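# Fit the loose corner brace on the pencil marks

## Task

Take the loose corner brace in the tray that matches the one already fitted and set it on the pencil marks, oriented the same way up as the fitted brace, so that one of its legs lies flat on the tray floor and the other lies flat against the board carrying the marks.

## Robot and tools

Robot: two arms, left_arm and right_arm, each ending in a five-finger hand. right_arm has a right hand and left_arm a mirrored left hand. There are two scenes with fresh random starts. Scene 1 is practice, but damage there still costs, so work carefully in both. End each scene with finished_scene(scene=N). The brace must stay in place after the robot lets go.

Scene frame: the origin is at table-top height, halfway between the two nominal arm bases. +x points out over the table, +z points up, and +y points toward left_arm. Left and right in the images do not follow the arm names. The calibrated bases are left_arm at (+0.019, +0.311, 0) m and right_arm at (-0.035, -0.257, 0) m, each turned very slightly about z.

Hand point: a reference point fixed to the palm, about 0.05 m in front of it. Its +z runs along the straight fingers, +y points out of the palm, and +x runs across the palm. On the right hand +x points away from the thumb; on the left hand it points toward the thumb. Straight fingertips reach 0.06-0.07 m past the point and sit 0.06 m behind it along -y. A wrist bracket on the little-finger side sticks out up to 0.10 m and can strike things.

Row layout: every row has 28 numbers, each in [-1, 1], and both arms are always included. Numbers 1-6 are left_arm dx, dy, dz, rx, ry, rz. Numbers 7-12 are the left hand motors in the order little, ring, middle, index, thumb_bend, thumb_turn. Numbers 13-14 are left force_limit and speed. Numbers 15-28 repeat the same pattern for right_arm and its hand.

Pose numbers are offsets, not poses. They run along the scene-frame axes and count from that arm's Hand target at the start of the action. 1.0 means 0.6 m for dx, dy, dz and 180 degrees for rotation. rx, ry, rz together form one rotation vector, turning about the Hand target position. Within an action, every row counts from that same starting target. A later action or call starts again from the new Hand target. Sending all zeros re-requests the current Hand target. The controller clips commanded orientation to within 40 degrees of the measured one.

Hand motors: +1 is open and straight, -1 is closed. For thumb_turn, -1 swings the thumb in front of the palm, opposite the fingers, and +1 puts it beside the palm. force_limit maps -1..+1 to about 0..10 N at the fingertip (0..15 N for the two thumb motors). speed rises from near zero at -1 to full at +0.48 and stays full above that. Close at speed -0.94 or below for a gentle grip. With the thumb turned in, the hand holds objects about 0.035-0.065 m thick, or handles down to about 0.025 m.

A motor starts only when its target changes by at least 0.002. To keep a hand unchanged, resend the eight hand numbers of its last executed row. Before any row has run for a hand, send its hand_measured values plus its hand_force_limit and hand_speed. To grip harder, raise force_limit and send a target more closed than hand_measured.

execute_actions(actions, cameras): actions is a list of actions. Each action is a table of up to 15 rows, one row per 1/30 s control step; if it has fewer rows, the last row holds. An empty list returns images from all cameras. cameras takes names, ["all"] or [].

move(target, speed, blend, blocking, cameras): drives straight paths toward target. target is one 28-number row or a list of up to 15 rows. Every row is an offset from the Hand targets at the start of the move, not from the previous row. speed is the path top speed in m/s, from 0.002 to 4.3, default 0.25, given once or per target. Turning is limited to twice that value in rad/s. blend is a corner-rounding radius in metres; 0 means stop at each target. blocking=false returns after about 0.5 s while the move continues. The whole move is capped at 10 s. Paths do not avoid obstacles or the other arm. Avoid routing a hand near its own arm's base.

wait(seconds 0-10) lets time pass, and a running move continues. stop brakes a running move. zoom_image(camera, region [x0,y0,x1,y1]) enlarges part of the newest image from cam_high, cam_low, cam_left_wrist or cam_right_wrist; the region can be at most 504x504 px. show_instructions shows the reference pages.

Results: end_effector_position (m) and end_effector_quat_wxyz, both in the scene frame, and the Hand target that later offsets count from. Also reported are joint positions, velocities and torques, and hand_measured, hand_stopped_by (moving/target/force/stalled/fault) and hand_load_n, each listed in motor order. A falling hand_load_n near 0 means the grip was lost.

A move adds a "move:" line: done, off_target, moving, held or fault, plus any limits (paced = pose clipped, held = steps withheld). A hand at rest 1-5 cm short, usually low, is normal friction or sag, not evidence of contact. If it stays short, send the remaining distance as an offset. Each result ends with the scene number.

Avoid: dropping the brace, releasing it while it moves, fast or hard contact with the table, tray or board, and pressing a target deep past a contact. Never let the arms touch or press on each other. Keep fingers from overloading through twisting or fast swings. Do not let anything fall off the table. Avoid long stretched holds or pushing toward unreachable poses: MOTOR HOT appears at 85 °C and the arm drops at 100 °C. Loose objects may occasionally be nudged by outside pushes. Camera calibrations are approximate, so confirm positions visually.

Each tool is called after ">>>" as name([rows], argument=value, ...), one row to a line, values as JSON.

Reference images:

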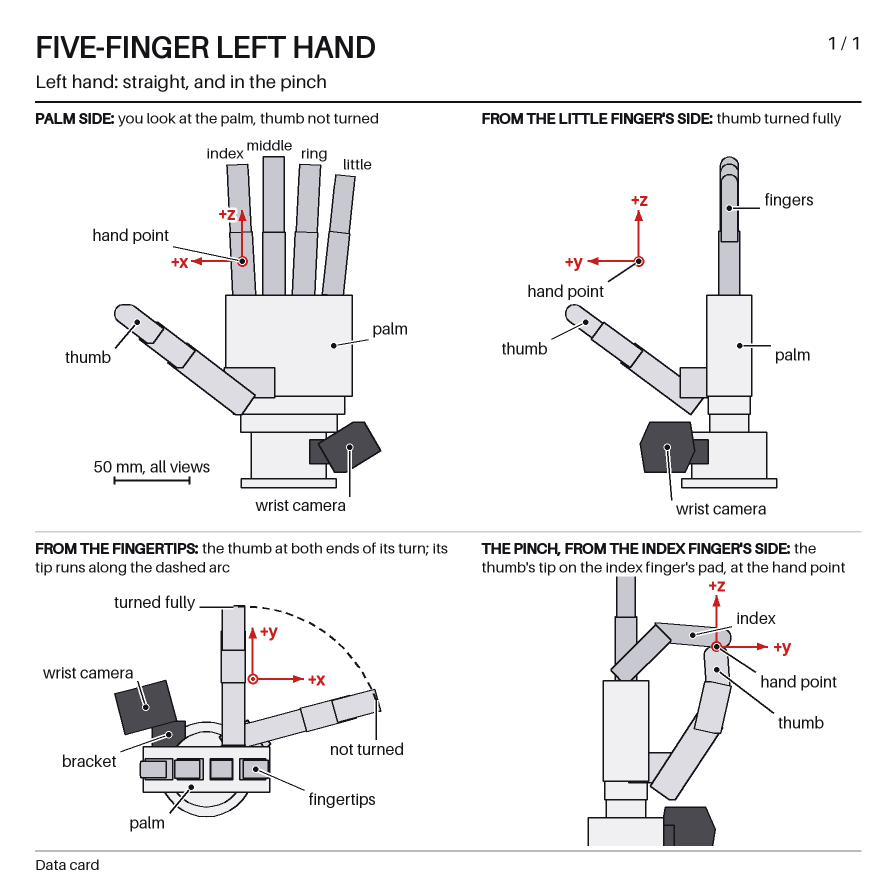

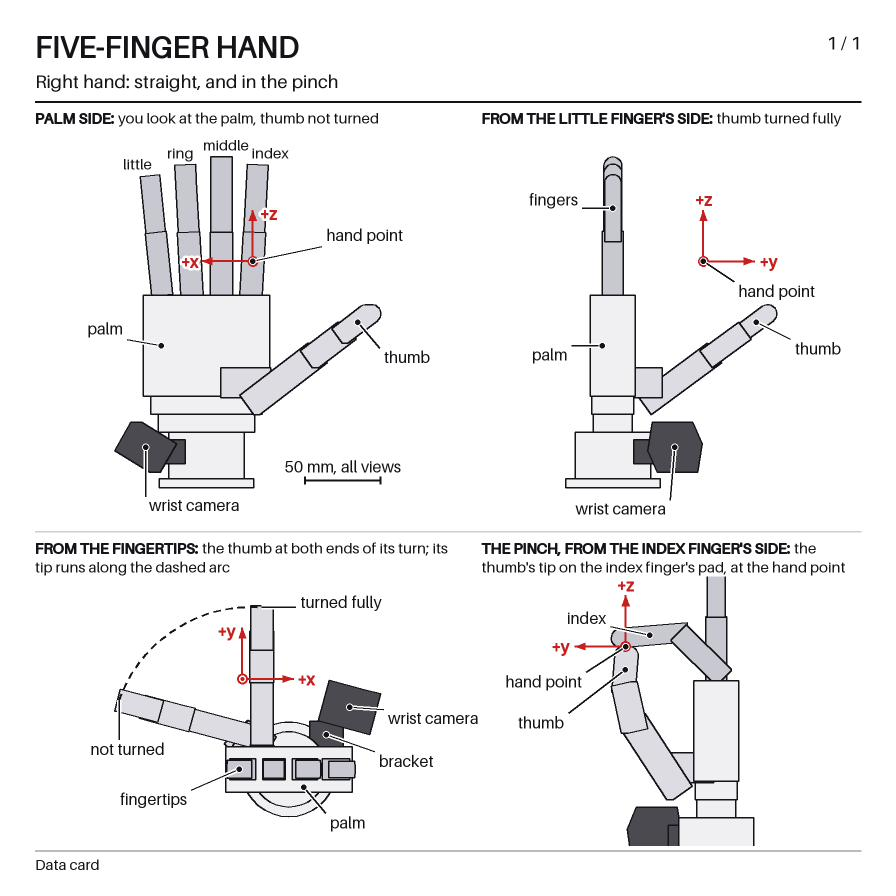

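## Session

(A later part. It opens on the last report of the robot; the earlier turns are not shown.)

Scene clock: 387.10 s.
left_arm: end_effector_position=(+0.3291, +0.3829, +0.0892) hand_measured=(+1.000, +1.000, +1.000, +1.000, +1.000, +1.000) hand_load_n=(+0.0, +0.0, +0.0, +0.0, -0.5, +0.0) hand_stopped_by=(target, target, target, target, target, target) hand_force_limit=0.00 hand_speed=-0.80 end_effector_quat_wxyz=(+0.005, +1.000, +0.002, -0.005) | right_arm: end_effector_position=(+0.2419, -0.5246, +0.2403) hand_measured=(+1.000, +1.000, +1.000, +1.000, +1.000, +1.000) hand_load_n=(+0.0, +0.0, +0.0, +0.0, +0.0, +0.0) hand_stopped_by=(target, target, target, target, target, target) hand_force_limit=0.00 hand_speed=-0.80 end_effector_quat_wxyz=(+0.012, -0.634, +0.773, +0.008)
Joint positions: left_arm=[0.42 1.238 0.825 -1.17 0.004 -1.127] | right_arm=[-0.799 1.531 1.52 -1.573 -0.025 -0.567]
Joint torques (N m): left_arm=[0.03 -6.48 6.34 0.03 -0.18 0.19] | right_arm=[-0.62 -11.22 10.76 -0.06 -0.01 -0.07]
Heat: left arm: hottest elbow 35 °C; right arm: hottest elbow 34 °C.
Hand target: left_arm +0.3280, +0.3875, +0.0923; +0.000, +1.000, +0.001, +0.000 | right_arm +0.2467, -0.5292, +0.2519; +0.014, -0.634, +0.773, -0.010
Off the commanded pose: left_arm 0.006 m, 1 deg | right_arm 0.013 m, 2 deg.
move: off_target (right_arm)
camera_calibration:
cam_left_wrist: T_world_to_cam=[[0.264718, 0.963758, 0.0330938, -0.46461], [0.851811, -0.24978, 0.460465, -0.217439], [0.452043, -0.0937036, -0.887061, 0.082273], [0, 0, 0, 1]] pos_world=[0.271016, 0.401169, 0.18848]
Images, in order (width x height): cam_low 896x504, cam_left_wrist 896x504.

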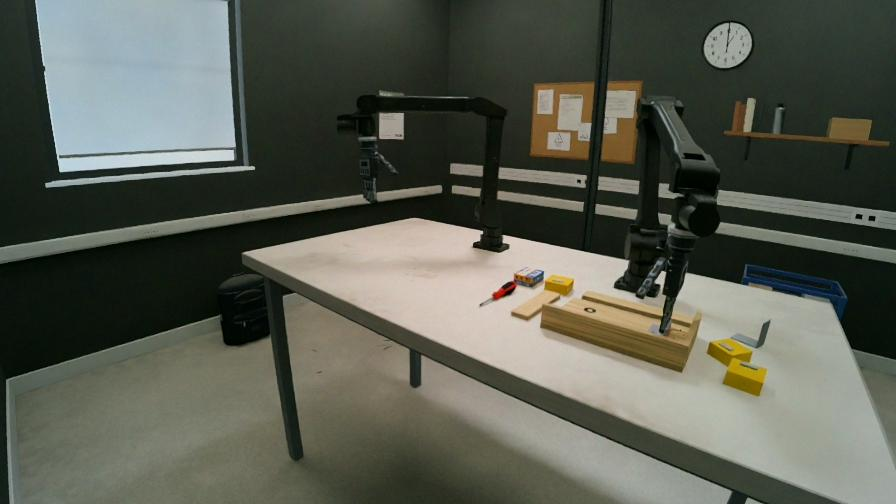

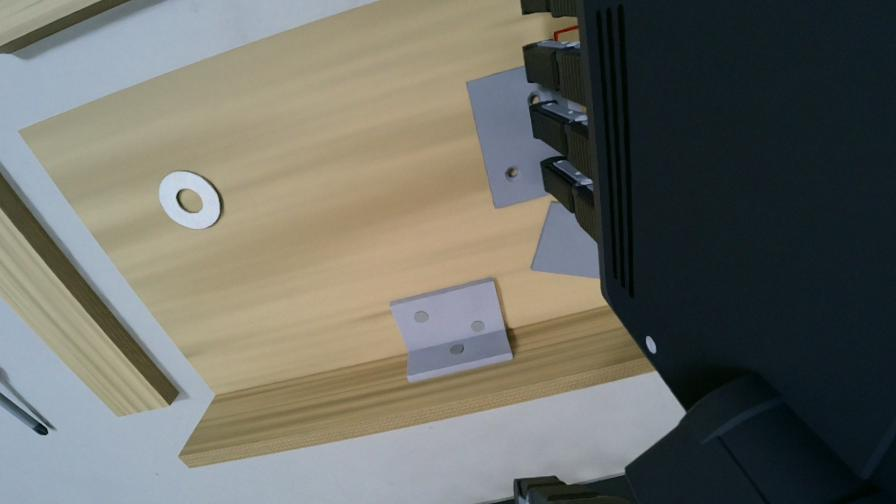

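>>> move(target=[-0.012,0.052,0, 0,0,0, 1,1,1,1,1,1, 0,-0.8, 0,0,0,0,0,0, 1,1,1,1,1,1, 0,-0.8], cameras=["cam_left_wrist","cam_low"], speed=0.05)

>>> zoom_image(camera="cam_left_wrist", region=[400, 0, 620, 220])

>>> zoom_image(camera="cam_low", region=[600, 250, 730, 380])

Scene clock: 417.57 s.
left_arm: end_effector_position=(+0.3147, +0.4097, +0.0893) hand_measured=(+1.000, +1.000, +1.000, +1.000, +1.000, +1.000) hand_load_n=(+0.0, +0.0, +0.0, +0.0, +0.0, +0.0) hand_stopped_by=(target, target, target, target, target, target) hand_force_limit=0.00 hand_speed=-0.80 end_effector_quat_wxyz=(+0.005, +1.000, +0.002, -0.005) | right_arm: end_effector_position=(+0.2419, -0.5246, +0.2403) hand_measured=(+1.000, +1.000, +1.000, +1.000, +1.000, +1.000) hand_load_n=(+0.0, +0.0, +0.0, +0.0, +0.0, +0.0) hand_stopped_by=(target, target, target, target, target, target) hand_force_limit=0.00 hand_speed=-0.80 end_effector_quat_wxyz=(+0.012, -0.634, +0.773, +0.008)
Joint positions: left_arm=[0.518 1.238 0.825 -1.17 0.004 -1.029] | right_arm=[-0.799 1.531 1.52 -1.573 -0.025 -0.567]
Joint torques (N m): left_arm=[-0.44 -4.37 7.66 -0.09 -0.15 0.11] | right_arm=[-0.56 -11.16 10.85 -0.12 -0.03 -0.05]
Heat: left arm: hottest elbow 36 °C; right arm: hottest elbow 34 °C.
Hand target: left_arm +0.3207, +0.4187, +0.0923; +0.000, +1.000, +0.001, +0.000 | right_arm +0.2467, -0.5292, +0.2519; +0.014, -0.634, +0.773, -0.010
Off the commanded pose: left_arm 0.011 m, 1 deg | right_arm 0.013 m, 2 deg.
move: off_target (left_arm, right_arm)
camera_calibration:
cam_left_wrist: T_world_to_cam=[[0.264715, 0.963773, 0.0326601, -0.486621], [0.851443, -0.249494, 0.4613, -0.198552], [0.452737, -0.0943049, -0.886643, 0.0913468], [0, 0, 0, 1]] pos_world=[0.256516, 0.428069, 0.188477]
Images, in order (width x height): cam_low 896x504, cam_left_wrist 896x504.

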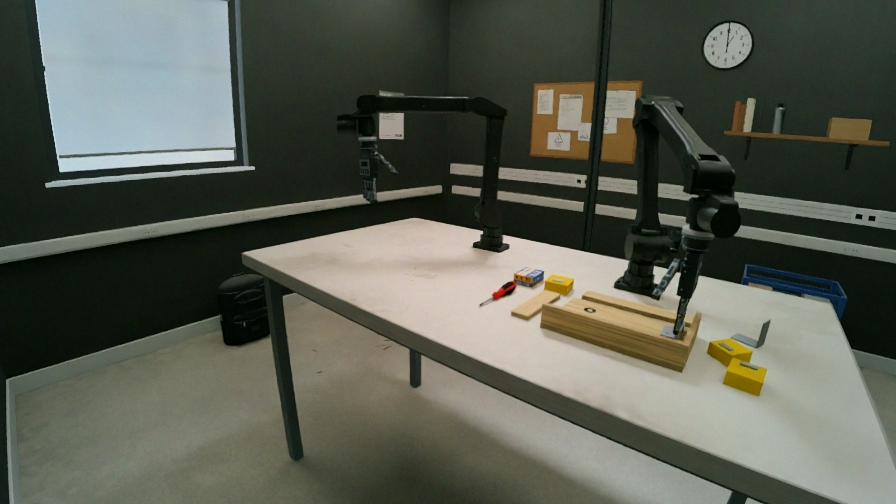

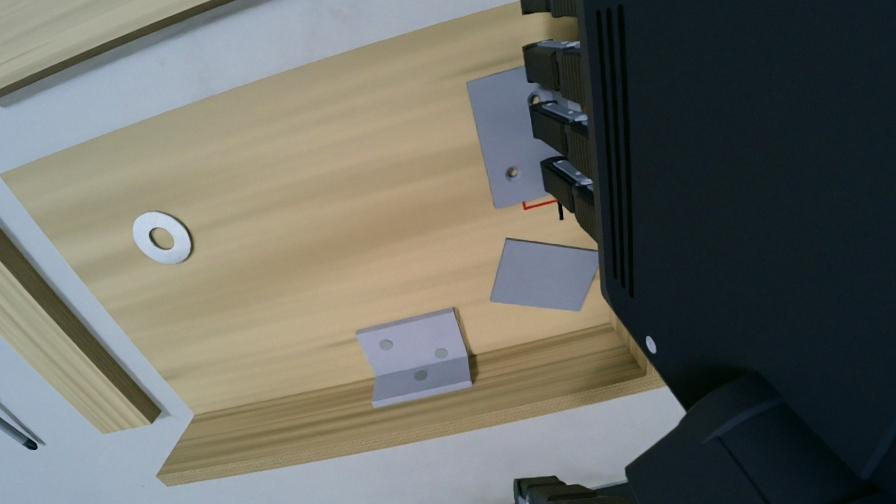

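Scaled by 2.291 from the camera's 896x504 image, which has a finer 1280x720 frame.

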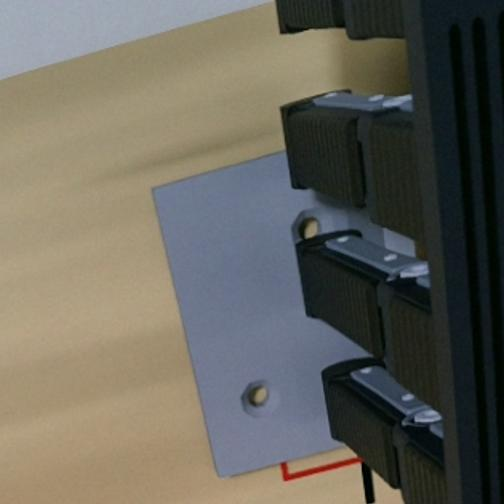

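Scaled by 3.877 from the camera's 896x504 image, which has a finer 1280x720 frame.

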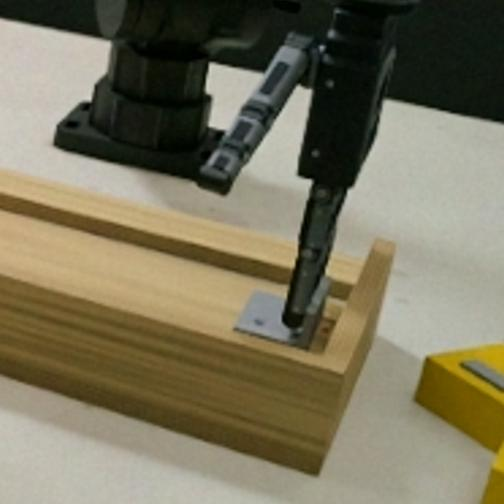

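>>> move(target=[0.0067,0.023,0, 0,0,0, 1,1,1,1,1,1, 0,-0.8, 0,0,0,0,0,0, 1,1,1,1,1,1, 0,-0.8], cameras=["cam_left_wrist","cam_low"], speed=0.04)

>>> zoom_image(camera="cam_left_wrist", region=[400, 0, 620, 220])

>>> zoom_image(camera="cam_low", region=[600, 250, 730, 380])

Scene clock: 436.40 s.
left_arm: end_effector_position=(+0.3140, +0.4168, +0.0892) hand_measured=(+1.000, +1.000, +1.000, +1.000, +1.000, +1.000) hand_load_n=(+0.0, -1.0, -1.0, -1.0, +0.0, +0.0) hand_stopped_by=(target, target, target, target, target, target) hand_force_limit=0.00 hand_speed=-0.80 end_effector_quat_wxyz=(+0.009, +1.000, -0.001, -0.004) | right_arm: end_effector_position=(+0.2419, -0.5246, +0.2403) hand_measured=(+1.000, +1.000, +1.000, +1.000, +1.000, +1.000) hand_load_n=(+0.0, +0.0, +0.5, +0.0, +0.0, +0.0) hand_stopped_by=(target, target, target, target, target, target) hand_force_limit=0.00 hand_speed=-0.80 end_effector_quat_wxyz=(+0.012, -0.634, +0.773, +0.008)
Joint positions: left_arm=[0.543 1.252 0.834 -1.17 0.011 -0.998] | right_arm=[-0.799 1.531 1.52 -1.573 -0.025 -0.567]
Joint torques (N m): left_arm=[1.03 -3.19 9.02 0.34 -0.45 0.1] | right_arm=[-0.44 -11.46 10.84 -0.1 -0.02 -0.06]
Heat: left arm: hottest elbow 37 °C; right arm: hottest elbow 34 °C.
Hand target: left_arm +0.3248, +0.4325, +0.0922; +0.000, +1.000, +0.001, +0.000 | right_arm +0.2467, -0.5292, +0.2519; +0.014, -0.634, +0.773, -0.010
Off the commanded pose: left_arm 0.019 m, 1 deg | right_arm 0.013 m, 2 deg.
move: off_target (left_arm, right_arm)
camera_calibration:
cam_left_wrist: T_world_to_cam=[[0.270397, 0.962422, 0.0250955, -0.493789], [0.849541, -0.250784, 0.464098, -0.195292], [0.452952, -0.104171, -0.885428, 0.0962669], [0, 0, 0, 1]] pos_world=[0.255824, 0.436285, 0.188264]
Images, in order (width x height): cam_low 896x504, cam_left_wrist 896x504.

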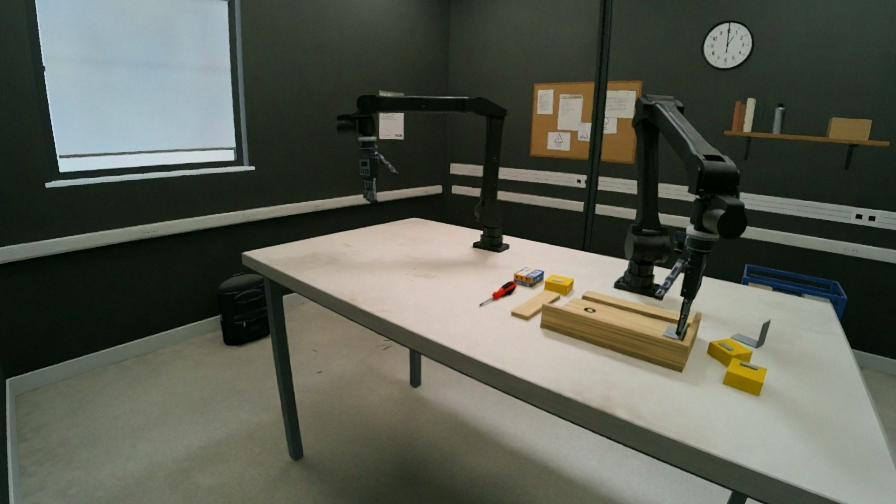

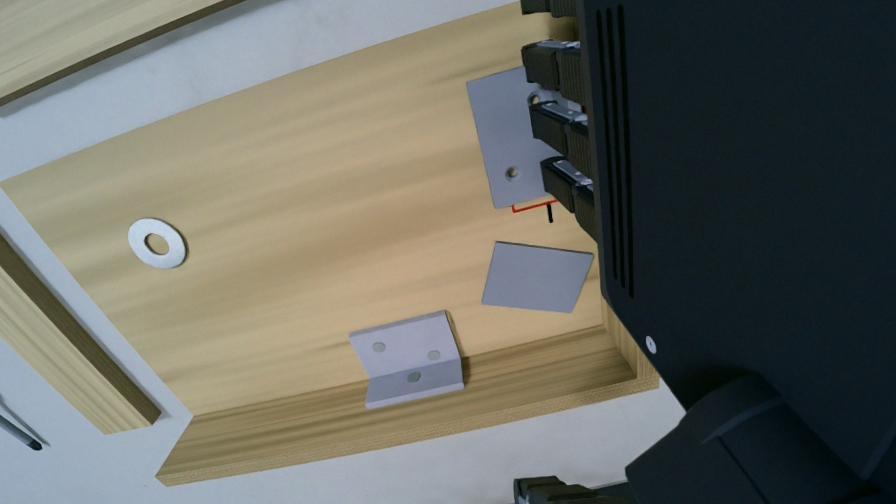

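Scaled by 2.291 from the camera's 896x504 image, which has a finer 1280x720 frame.

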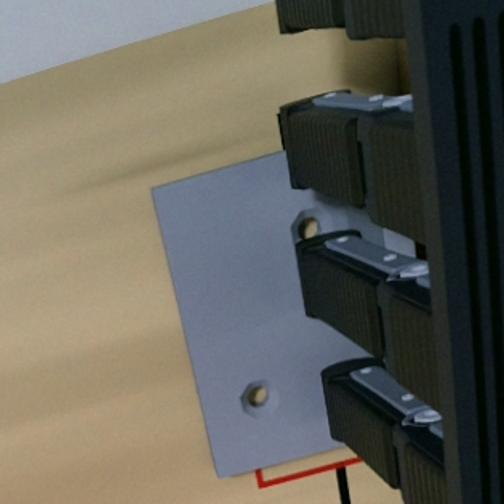

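Scaled by 3.877 from the camera's 896x504 image, which has a finer 1280x720 frame.

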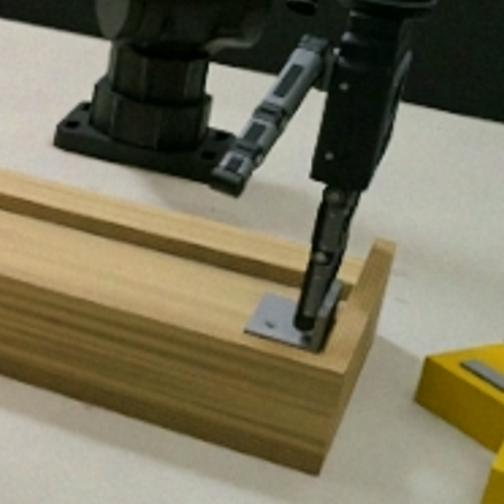

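>>> zoom_image(camera="cam_low", region=[650, 300, 710, 360])

>>> zoom_image(camera="cam_left_wrist", region=[460, 60, 620, 220])

Scaled by 8.400 from the camera's 896x504 image, which has a finer 1280x720 frame.

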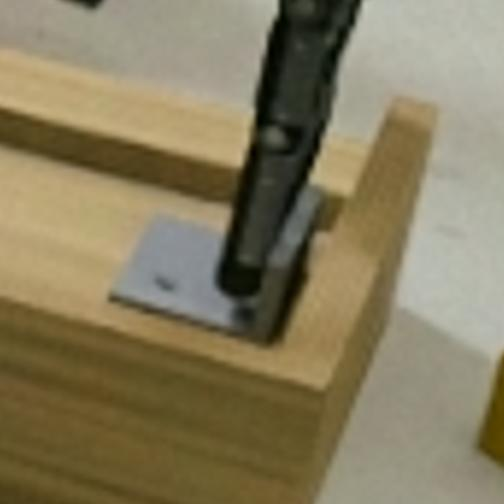

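Scaled by 3.150 from the camera's 896x504 image, which has a finer 1280x720 frame.

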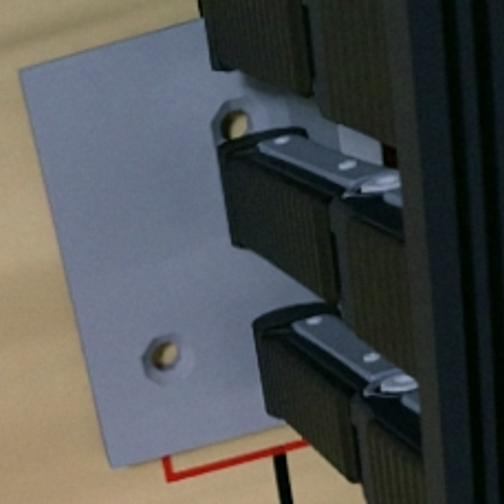

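>>> move(target=[0.01,0.02,0.003, 0,0,0, 1,1,1,1,1,1, 0,-0.8, 0,0,0,0,0,0, 1,1,1,1,1,1, 0,-0.8], cameras=["cam_left_wrist","cam_low"], speed=0.04)

>>> zoom_image(camera="cam_left_wrist", region=[460, 60, 620, 220])

>>> zoom_image(camera="cam_low", region=[640, 290, 710, 360])

Scene clock: 508.40 s.
left_arm: end_effector_position=(+0.3186, +0.4273, +0.0894) hand_measured=(+1.000, +1.000, +1.000, +1.000, +1.000, +1.000) hand_load_n=(+0.0, -0.5, -0.5, -1.0, +0.0, +0.0) hand_stopped_by=(target, target, target, target, target, target) hand_force_limit=0.00 hand_speed=-0.80 end_effector_quat_wxyz=(+0.010, +1.000, -0.002, -0.006) | right_arm: end_effector_position=(+0.2419, -0.5246, +0.2403) hand_measured=(+1.000, +1.000, +1.000, +1.000, +1.000, +1.000) hand_load_n=(+0.0, +0.0, +0.0, +0.0, +0.0, +0.0) hand_stopped_by=(target, target, target, target, target, target) hand_force_limit=0.00 hand_speed=-0.80 end_effector_quat_wxyz=(+0.012, -0.634, +0.773, +0.008)
Joint positions: left_arm=[0.563 1.282 0.86 -1.17 0.011 -0.977] | right_arm=[-0.799 1.531 1.52 -1.573 -0.025 -0.567]
Joint torques (N m): left_arm=[0.15 -3.66 9.14 0.12 -0.48 0.11] | right_arm=[-0.62 -11.16 10.89 -0.06 -0.02 -0.06]
Heat: left arm: hottest elbow 38 °C; right arm: hottest elbow 34 °C.
Hand target: left_arm +0.3308, +0.4444, +0.0940; +0.000, +1.000, +0.001, +0.000 | right_arm +0.2467, -0.5292, +0.2519; +0.014, -0.634, +0.773, -0.010
Off the commanded pose: left_arm 0.022 m, 1 deg | right_arm 0.013 m, 2 deg.
move: off_target (left_arm, right_arm)
camera_calibration:
cam_left_wrist: T_world_to_cam=[[0.271208, 0.962272, 0.021886, -0.505058], [0.850822, -0.250305, 0.462006, -0.197043], [0.450053, -0.106678, -0.886607, 0.0975391], [0, 0, 0, 1]] pos_world=[0.260726, 0.447088, 0.188567]
Images, in order (width x height): cam_low 896x504, cam_left_wrist 896x504.

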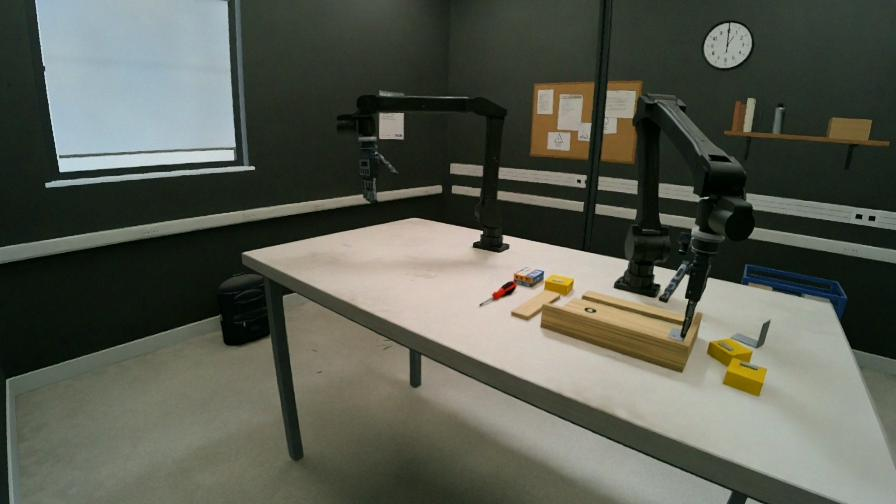

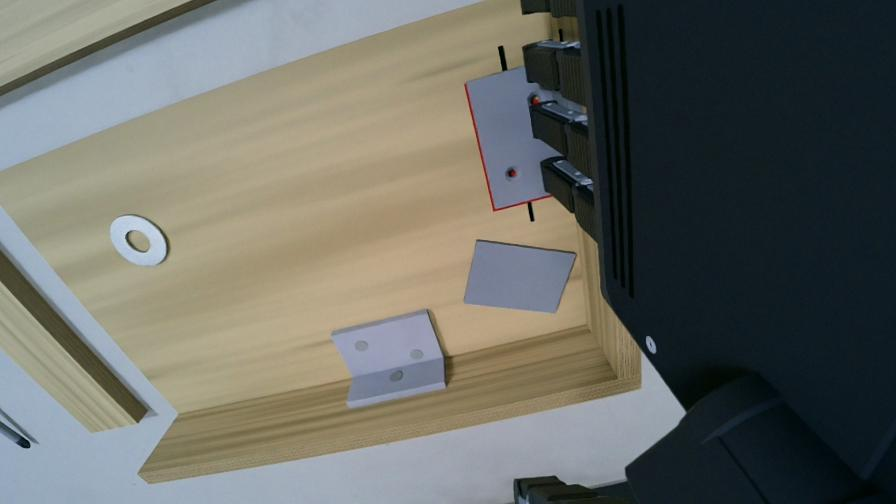

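Scaled by 3.150 from the camera's 896x504 image, which has a finer 1280x720 frame.

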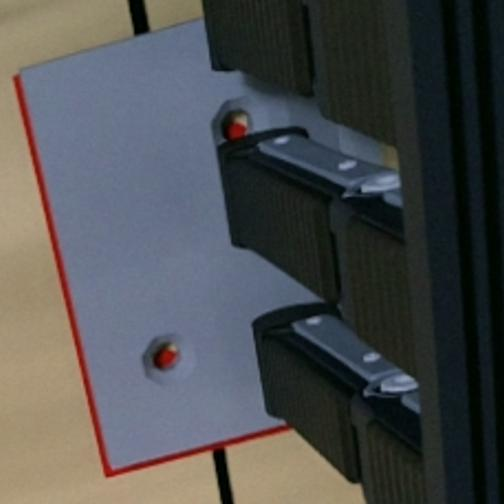

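Scaled by 7.200 from the camera's 896x504 image, which has a finer 1280x720 frame.

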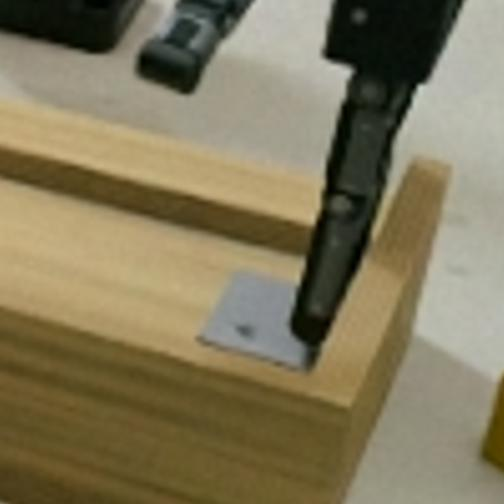

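>>> move([
  [-0.020,-0.032,0, 0,0,0, 1,1,1,1,1,1, 0,-0.8, 0,0,0,0,0,0, 1,1,1,1,1,1, 0,-0.8],
  [-0.020,-0.06,0, 0,0,0, 1,1,1,1,1,1, 0,-0.8, 0,0,0,0,0,0, 1,1,1,1,1,1, 0,-0.8],
], cameras=["cam_left_wrist","cam_low"], speed=0.04)

>>> zoom_image(camera="cam_left_wrist", region=[460, 60, 620, 220])

>>> zoom_image(camera="cam_low", region=[640, 290, 710, 360])

Scene clock: 522.60 s.
left_arm: end_effector_position=(+0.3182, +0.4113, +0.0895) hand_measured=(+1.000, +1.000, +1.000, +1.000, +1.000, +1.000) hand_load_n=(+0.0, +0.0, +0.0, +0.0, +0.0, +0.0) hand_stopped_by=(target, target, target, target, target, target) hand_force_limit=0.00 hand_speed=-0.80 end_effector_quat_wxyz=(+0.006, +1.000, +0.000, -0.005) | right_arm: end_effector_position=(+0.2419, -0.5246, +0.2403) hand_measured=(+1.000, +1.000, +1.000, +1.000, +1.000, +1.000) hand_load_n=(+0.0, +0.0, +0.0, -0.5, -0.5, +0.0) hand_stopped_by=(target, target, target, target, target, target) hand_force_limit=0.00 hand_speed=-0.80 end_effector_quat_wxyz=(+0.012, -0.634, +0.773, +0.008)
Joint positions: left_arm=[0.517 1.251 0.836 -1.17 0.004 -1.027] | right_arm=[-0.799 1.531 1.52 -1.573 -0.025 -0.567]
Joint torques (N m): left_arm=[-1.9 -7.36 6.12 -0.28 -0.16 -0.09] | right_arm=[-0.5 -11.22 10.88 -0.12 -0.03 -0.06]
Heat: left arm: hottest elbow 39 °C; right arm: hottest elbow 34 °C.
Hand target: left_arm +0.3189, +0.4085, +0.0941; +0.000, +1.000, +0.001, +0.000 | right_arm +0.2467, -0.5292, +0.2519; +0.014, -0.634, +0.773, -0.010
Off the commanded pose: left_arm 0.005 m, 1 deg | right_arm 0.013 m, 2 deg.
move: off_target (right_arm)
camera_calibration:
cam_left_wrist: T_world_to_cam=[[0.268045, 0.962905, 0.0310724, -0.489644], [0.851218, -0.251813, 0.460455, -0.200155], [0.451199, -0.0969731, -0.887139, 0.0917574], [0, 0, 0, 1]] pos_world=[0.260221, 0.429977, 0.188778]
Images, in order (width x height): cam_low 896x504, cam_left_wrist 896x504.

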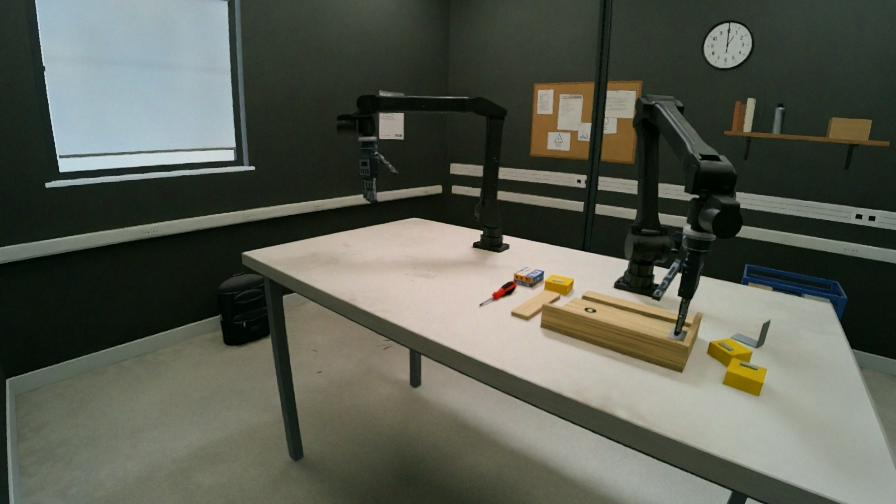

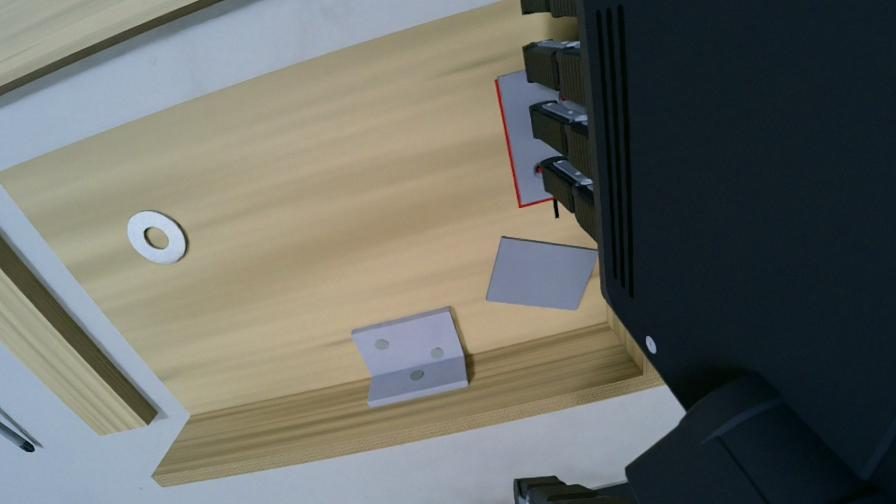

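Scaled by 3.150 from the camera's 896x504 image, which has a finer 1280x720 frame.

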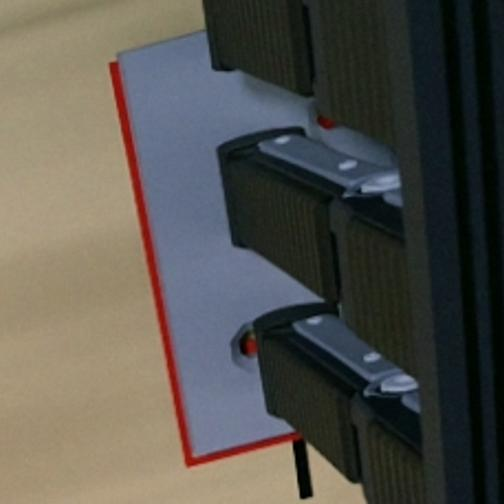

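Scaled by 7.200 from the camera's 896x504 image, which has a finer 1280x720 frame.

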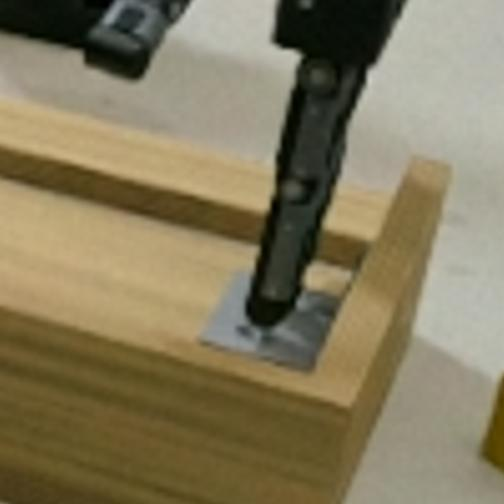

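Now lift away and check.

>>> move([
  [0,-0.02,0.2, 0,0,0, 1,1,1,1,1,1, 0,-0.8, 0,0,0,0,0,0, 1,1,1,1,1,1, 0,-0.8],
  [0,-0.25,0.2, 0,0,0, 1,1,1,1,1,1, 0,-0.8, 0,0,0,0,0,0, 1,1,1,1,1,1, 0,-0.8],
], cameras=["cam_left_wrist","cam_low","cam_high"], speed=0.2)

>>> zoom_image(camera="cam_high", region=[600, 140, 720, 260])

>>> zoom_image(camera="cam_low", region=[640, 290, 710, 360])

Scene clock: 533.63 s.
left_arm: end_effector_position=(+0.3211, +0.2606, +0.2094) hand_measured=(+1.000, +1.000, +1.000, +1.000, +1.000, +1.000) hand_load_n=(+0.0, +0.0, +0.0, +0.0, +0.0, +0.0) hand_stopped_by=(target, target, target, target, target, target) hand_force_limit=0.00 hand_speed=-0.80 end_effector_quat_wxyz=(+0.002, +1.000, +0.000, -0.004) | right_arm: end_effector_position=(+0.2419, -0.5246, +0.2403) hand_measured=(+1.000, +1.000, +1.000, +1.000, +1.000, +1.000) hand_load_n=(+0.0, +0.0, +0.0, +0.0, +0.0, +0.0) hand_stopped_by=(target, target, target, target, target, target) hand_force_limit=0.00 hand_speed=-0.80 end_effector_quat_wxyz=(+0.012, -0.634, +0.773, +0.008)
Joint positions: left_arm=[0.015 1.048 1.009 -1.539 0.004 -1.528] | right_arm=[-0.799 1.531 1.52 -1.573 -0.025 -0.567]
Joint torques (N m): left_arm=[-2.08 -4.48 7.19 -0.27 -0.14 -0.09] | right_arm=[-0.5 -10.93 10.82 -0.06 -0.02 -0.06]
Heat: left arm: hottest elbow 39 °C; right arm: hottest elbow 34 °C.
Hand target: left_arm +0.3189, +0.2585, +0.2140; +0.000, +1.000, +0.001, +0.000 | right_arm +0.2467, -0.5292, +0.2519; +0.014, -0.634, +0.773, -0.010
Off the commanded pose: left_arm 0.006 m, 1 deg | right_arm 0.013 m, 2 deg.
move: off_target (right_arm)
camera_calibration:
cam_left_wrist: T_world_to_cam=[[0.268356, 0.962558, 0.0383111, -0.350596], [0.849743, -0.255264, 0.461278, -0.294582], [0.453786, -0.0912324, -0.886428, 0.179784], [0, 0, 0, 1]] pos_world=[0.26282, 0.278674, 0.308681]
Images, in order (width x height): cam_high 896x504, cam_low 896x504, cam_left_wrist 896x504.

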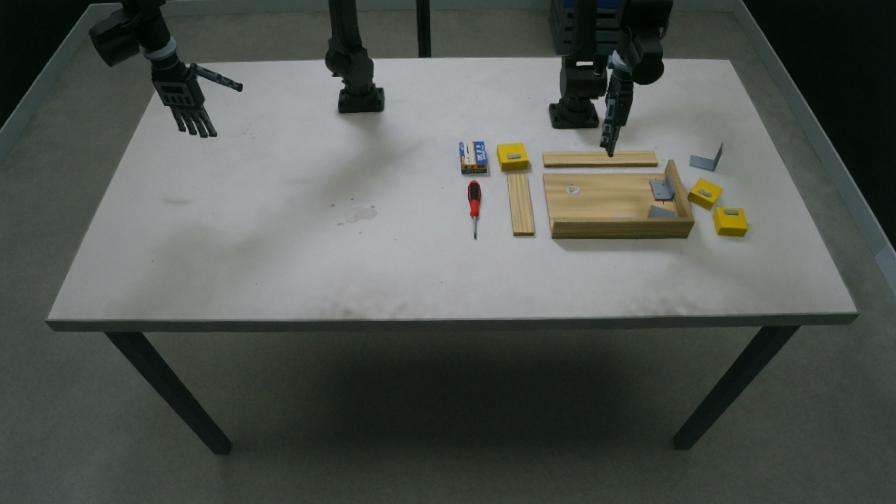

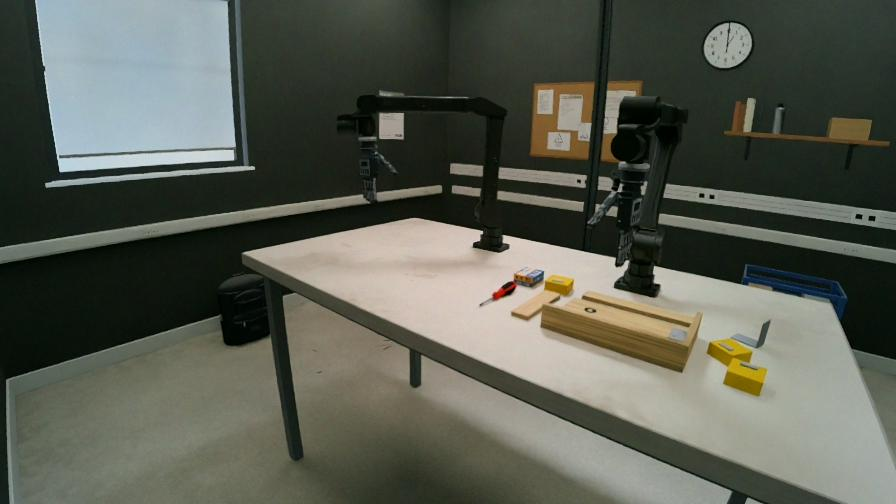

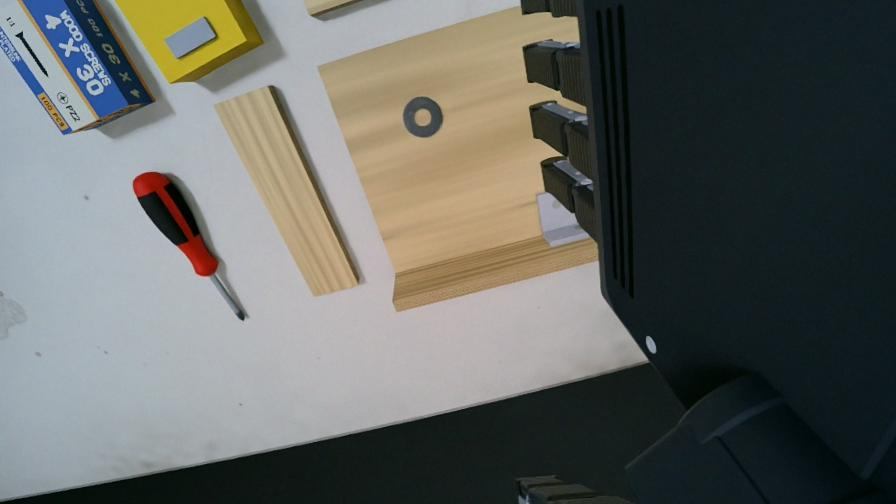

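Scaled by 4.200 from the camera's 896x504 image, which has a finer 1280x720 frame.

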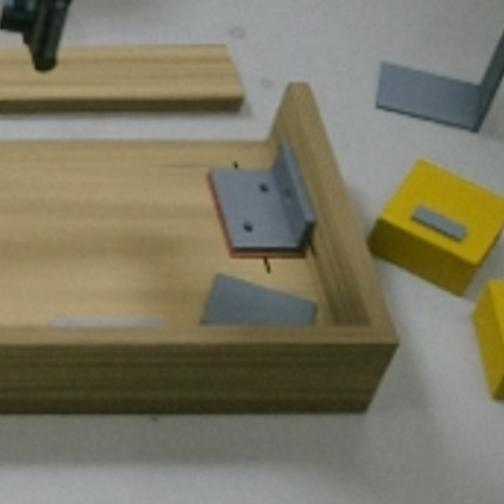

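Scaled by 7.200 from the camera's 896x504 image, which has a finer 1280x720 frame.

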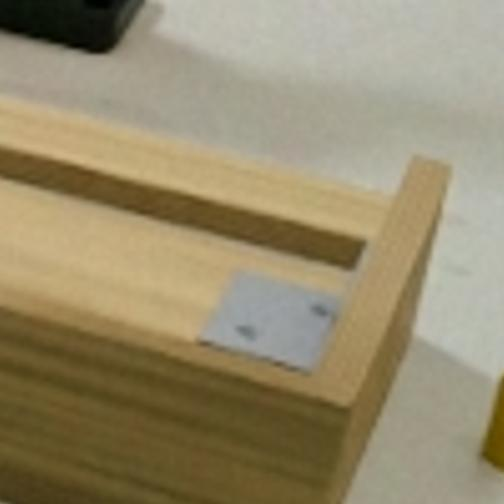

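>>> finished_scene(scene=1)

The scene is finished: the task was done.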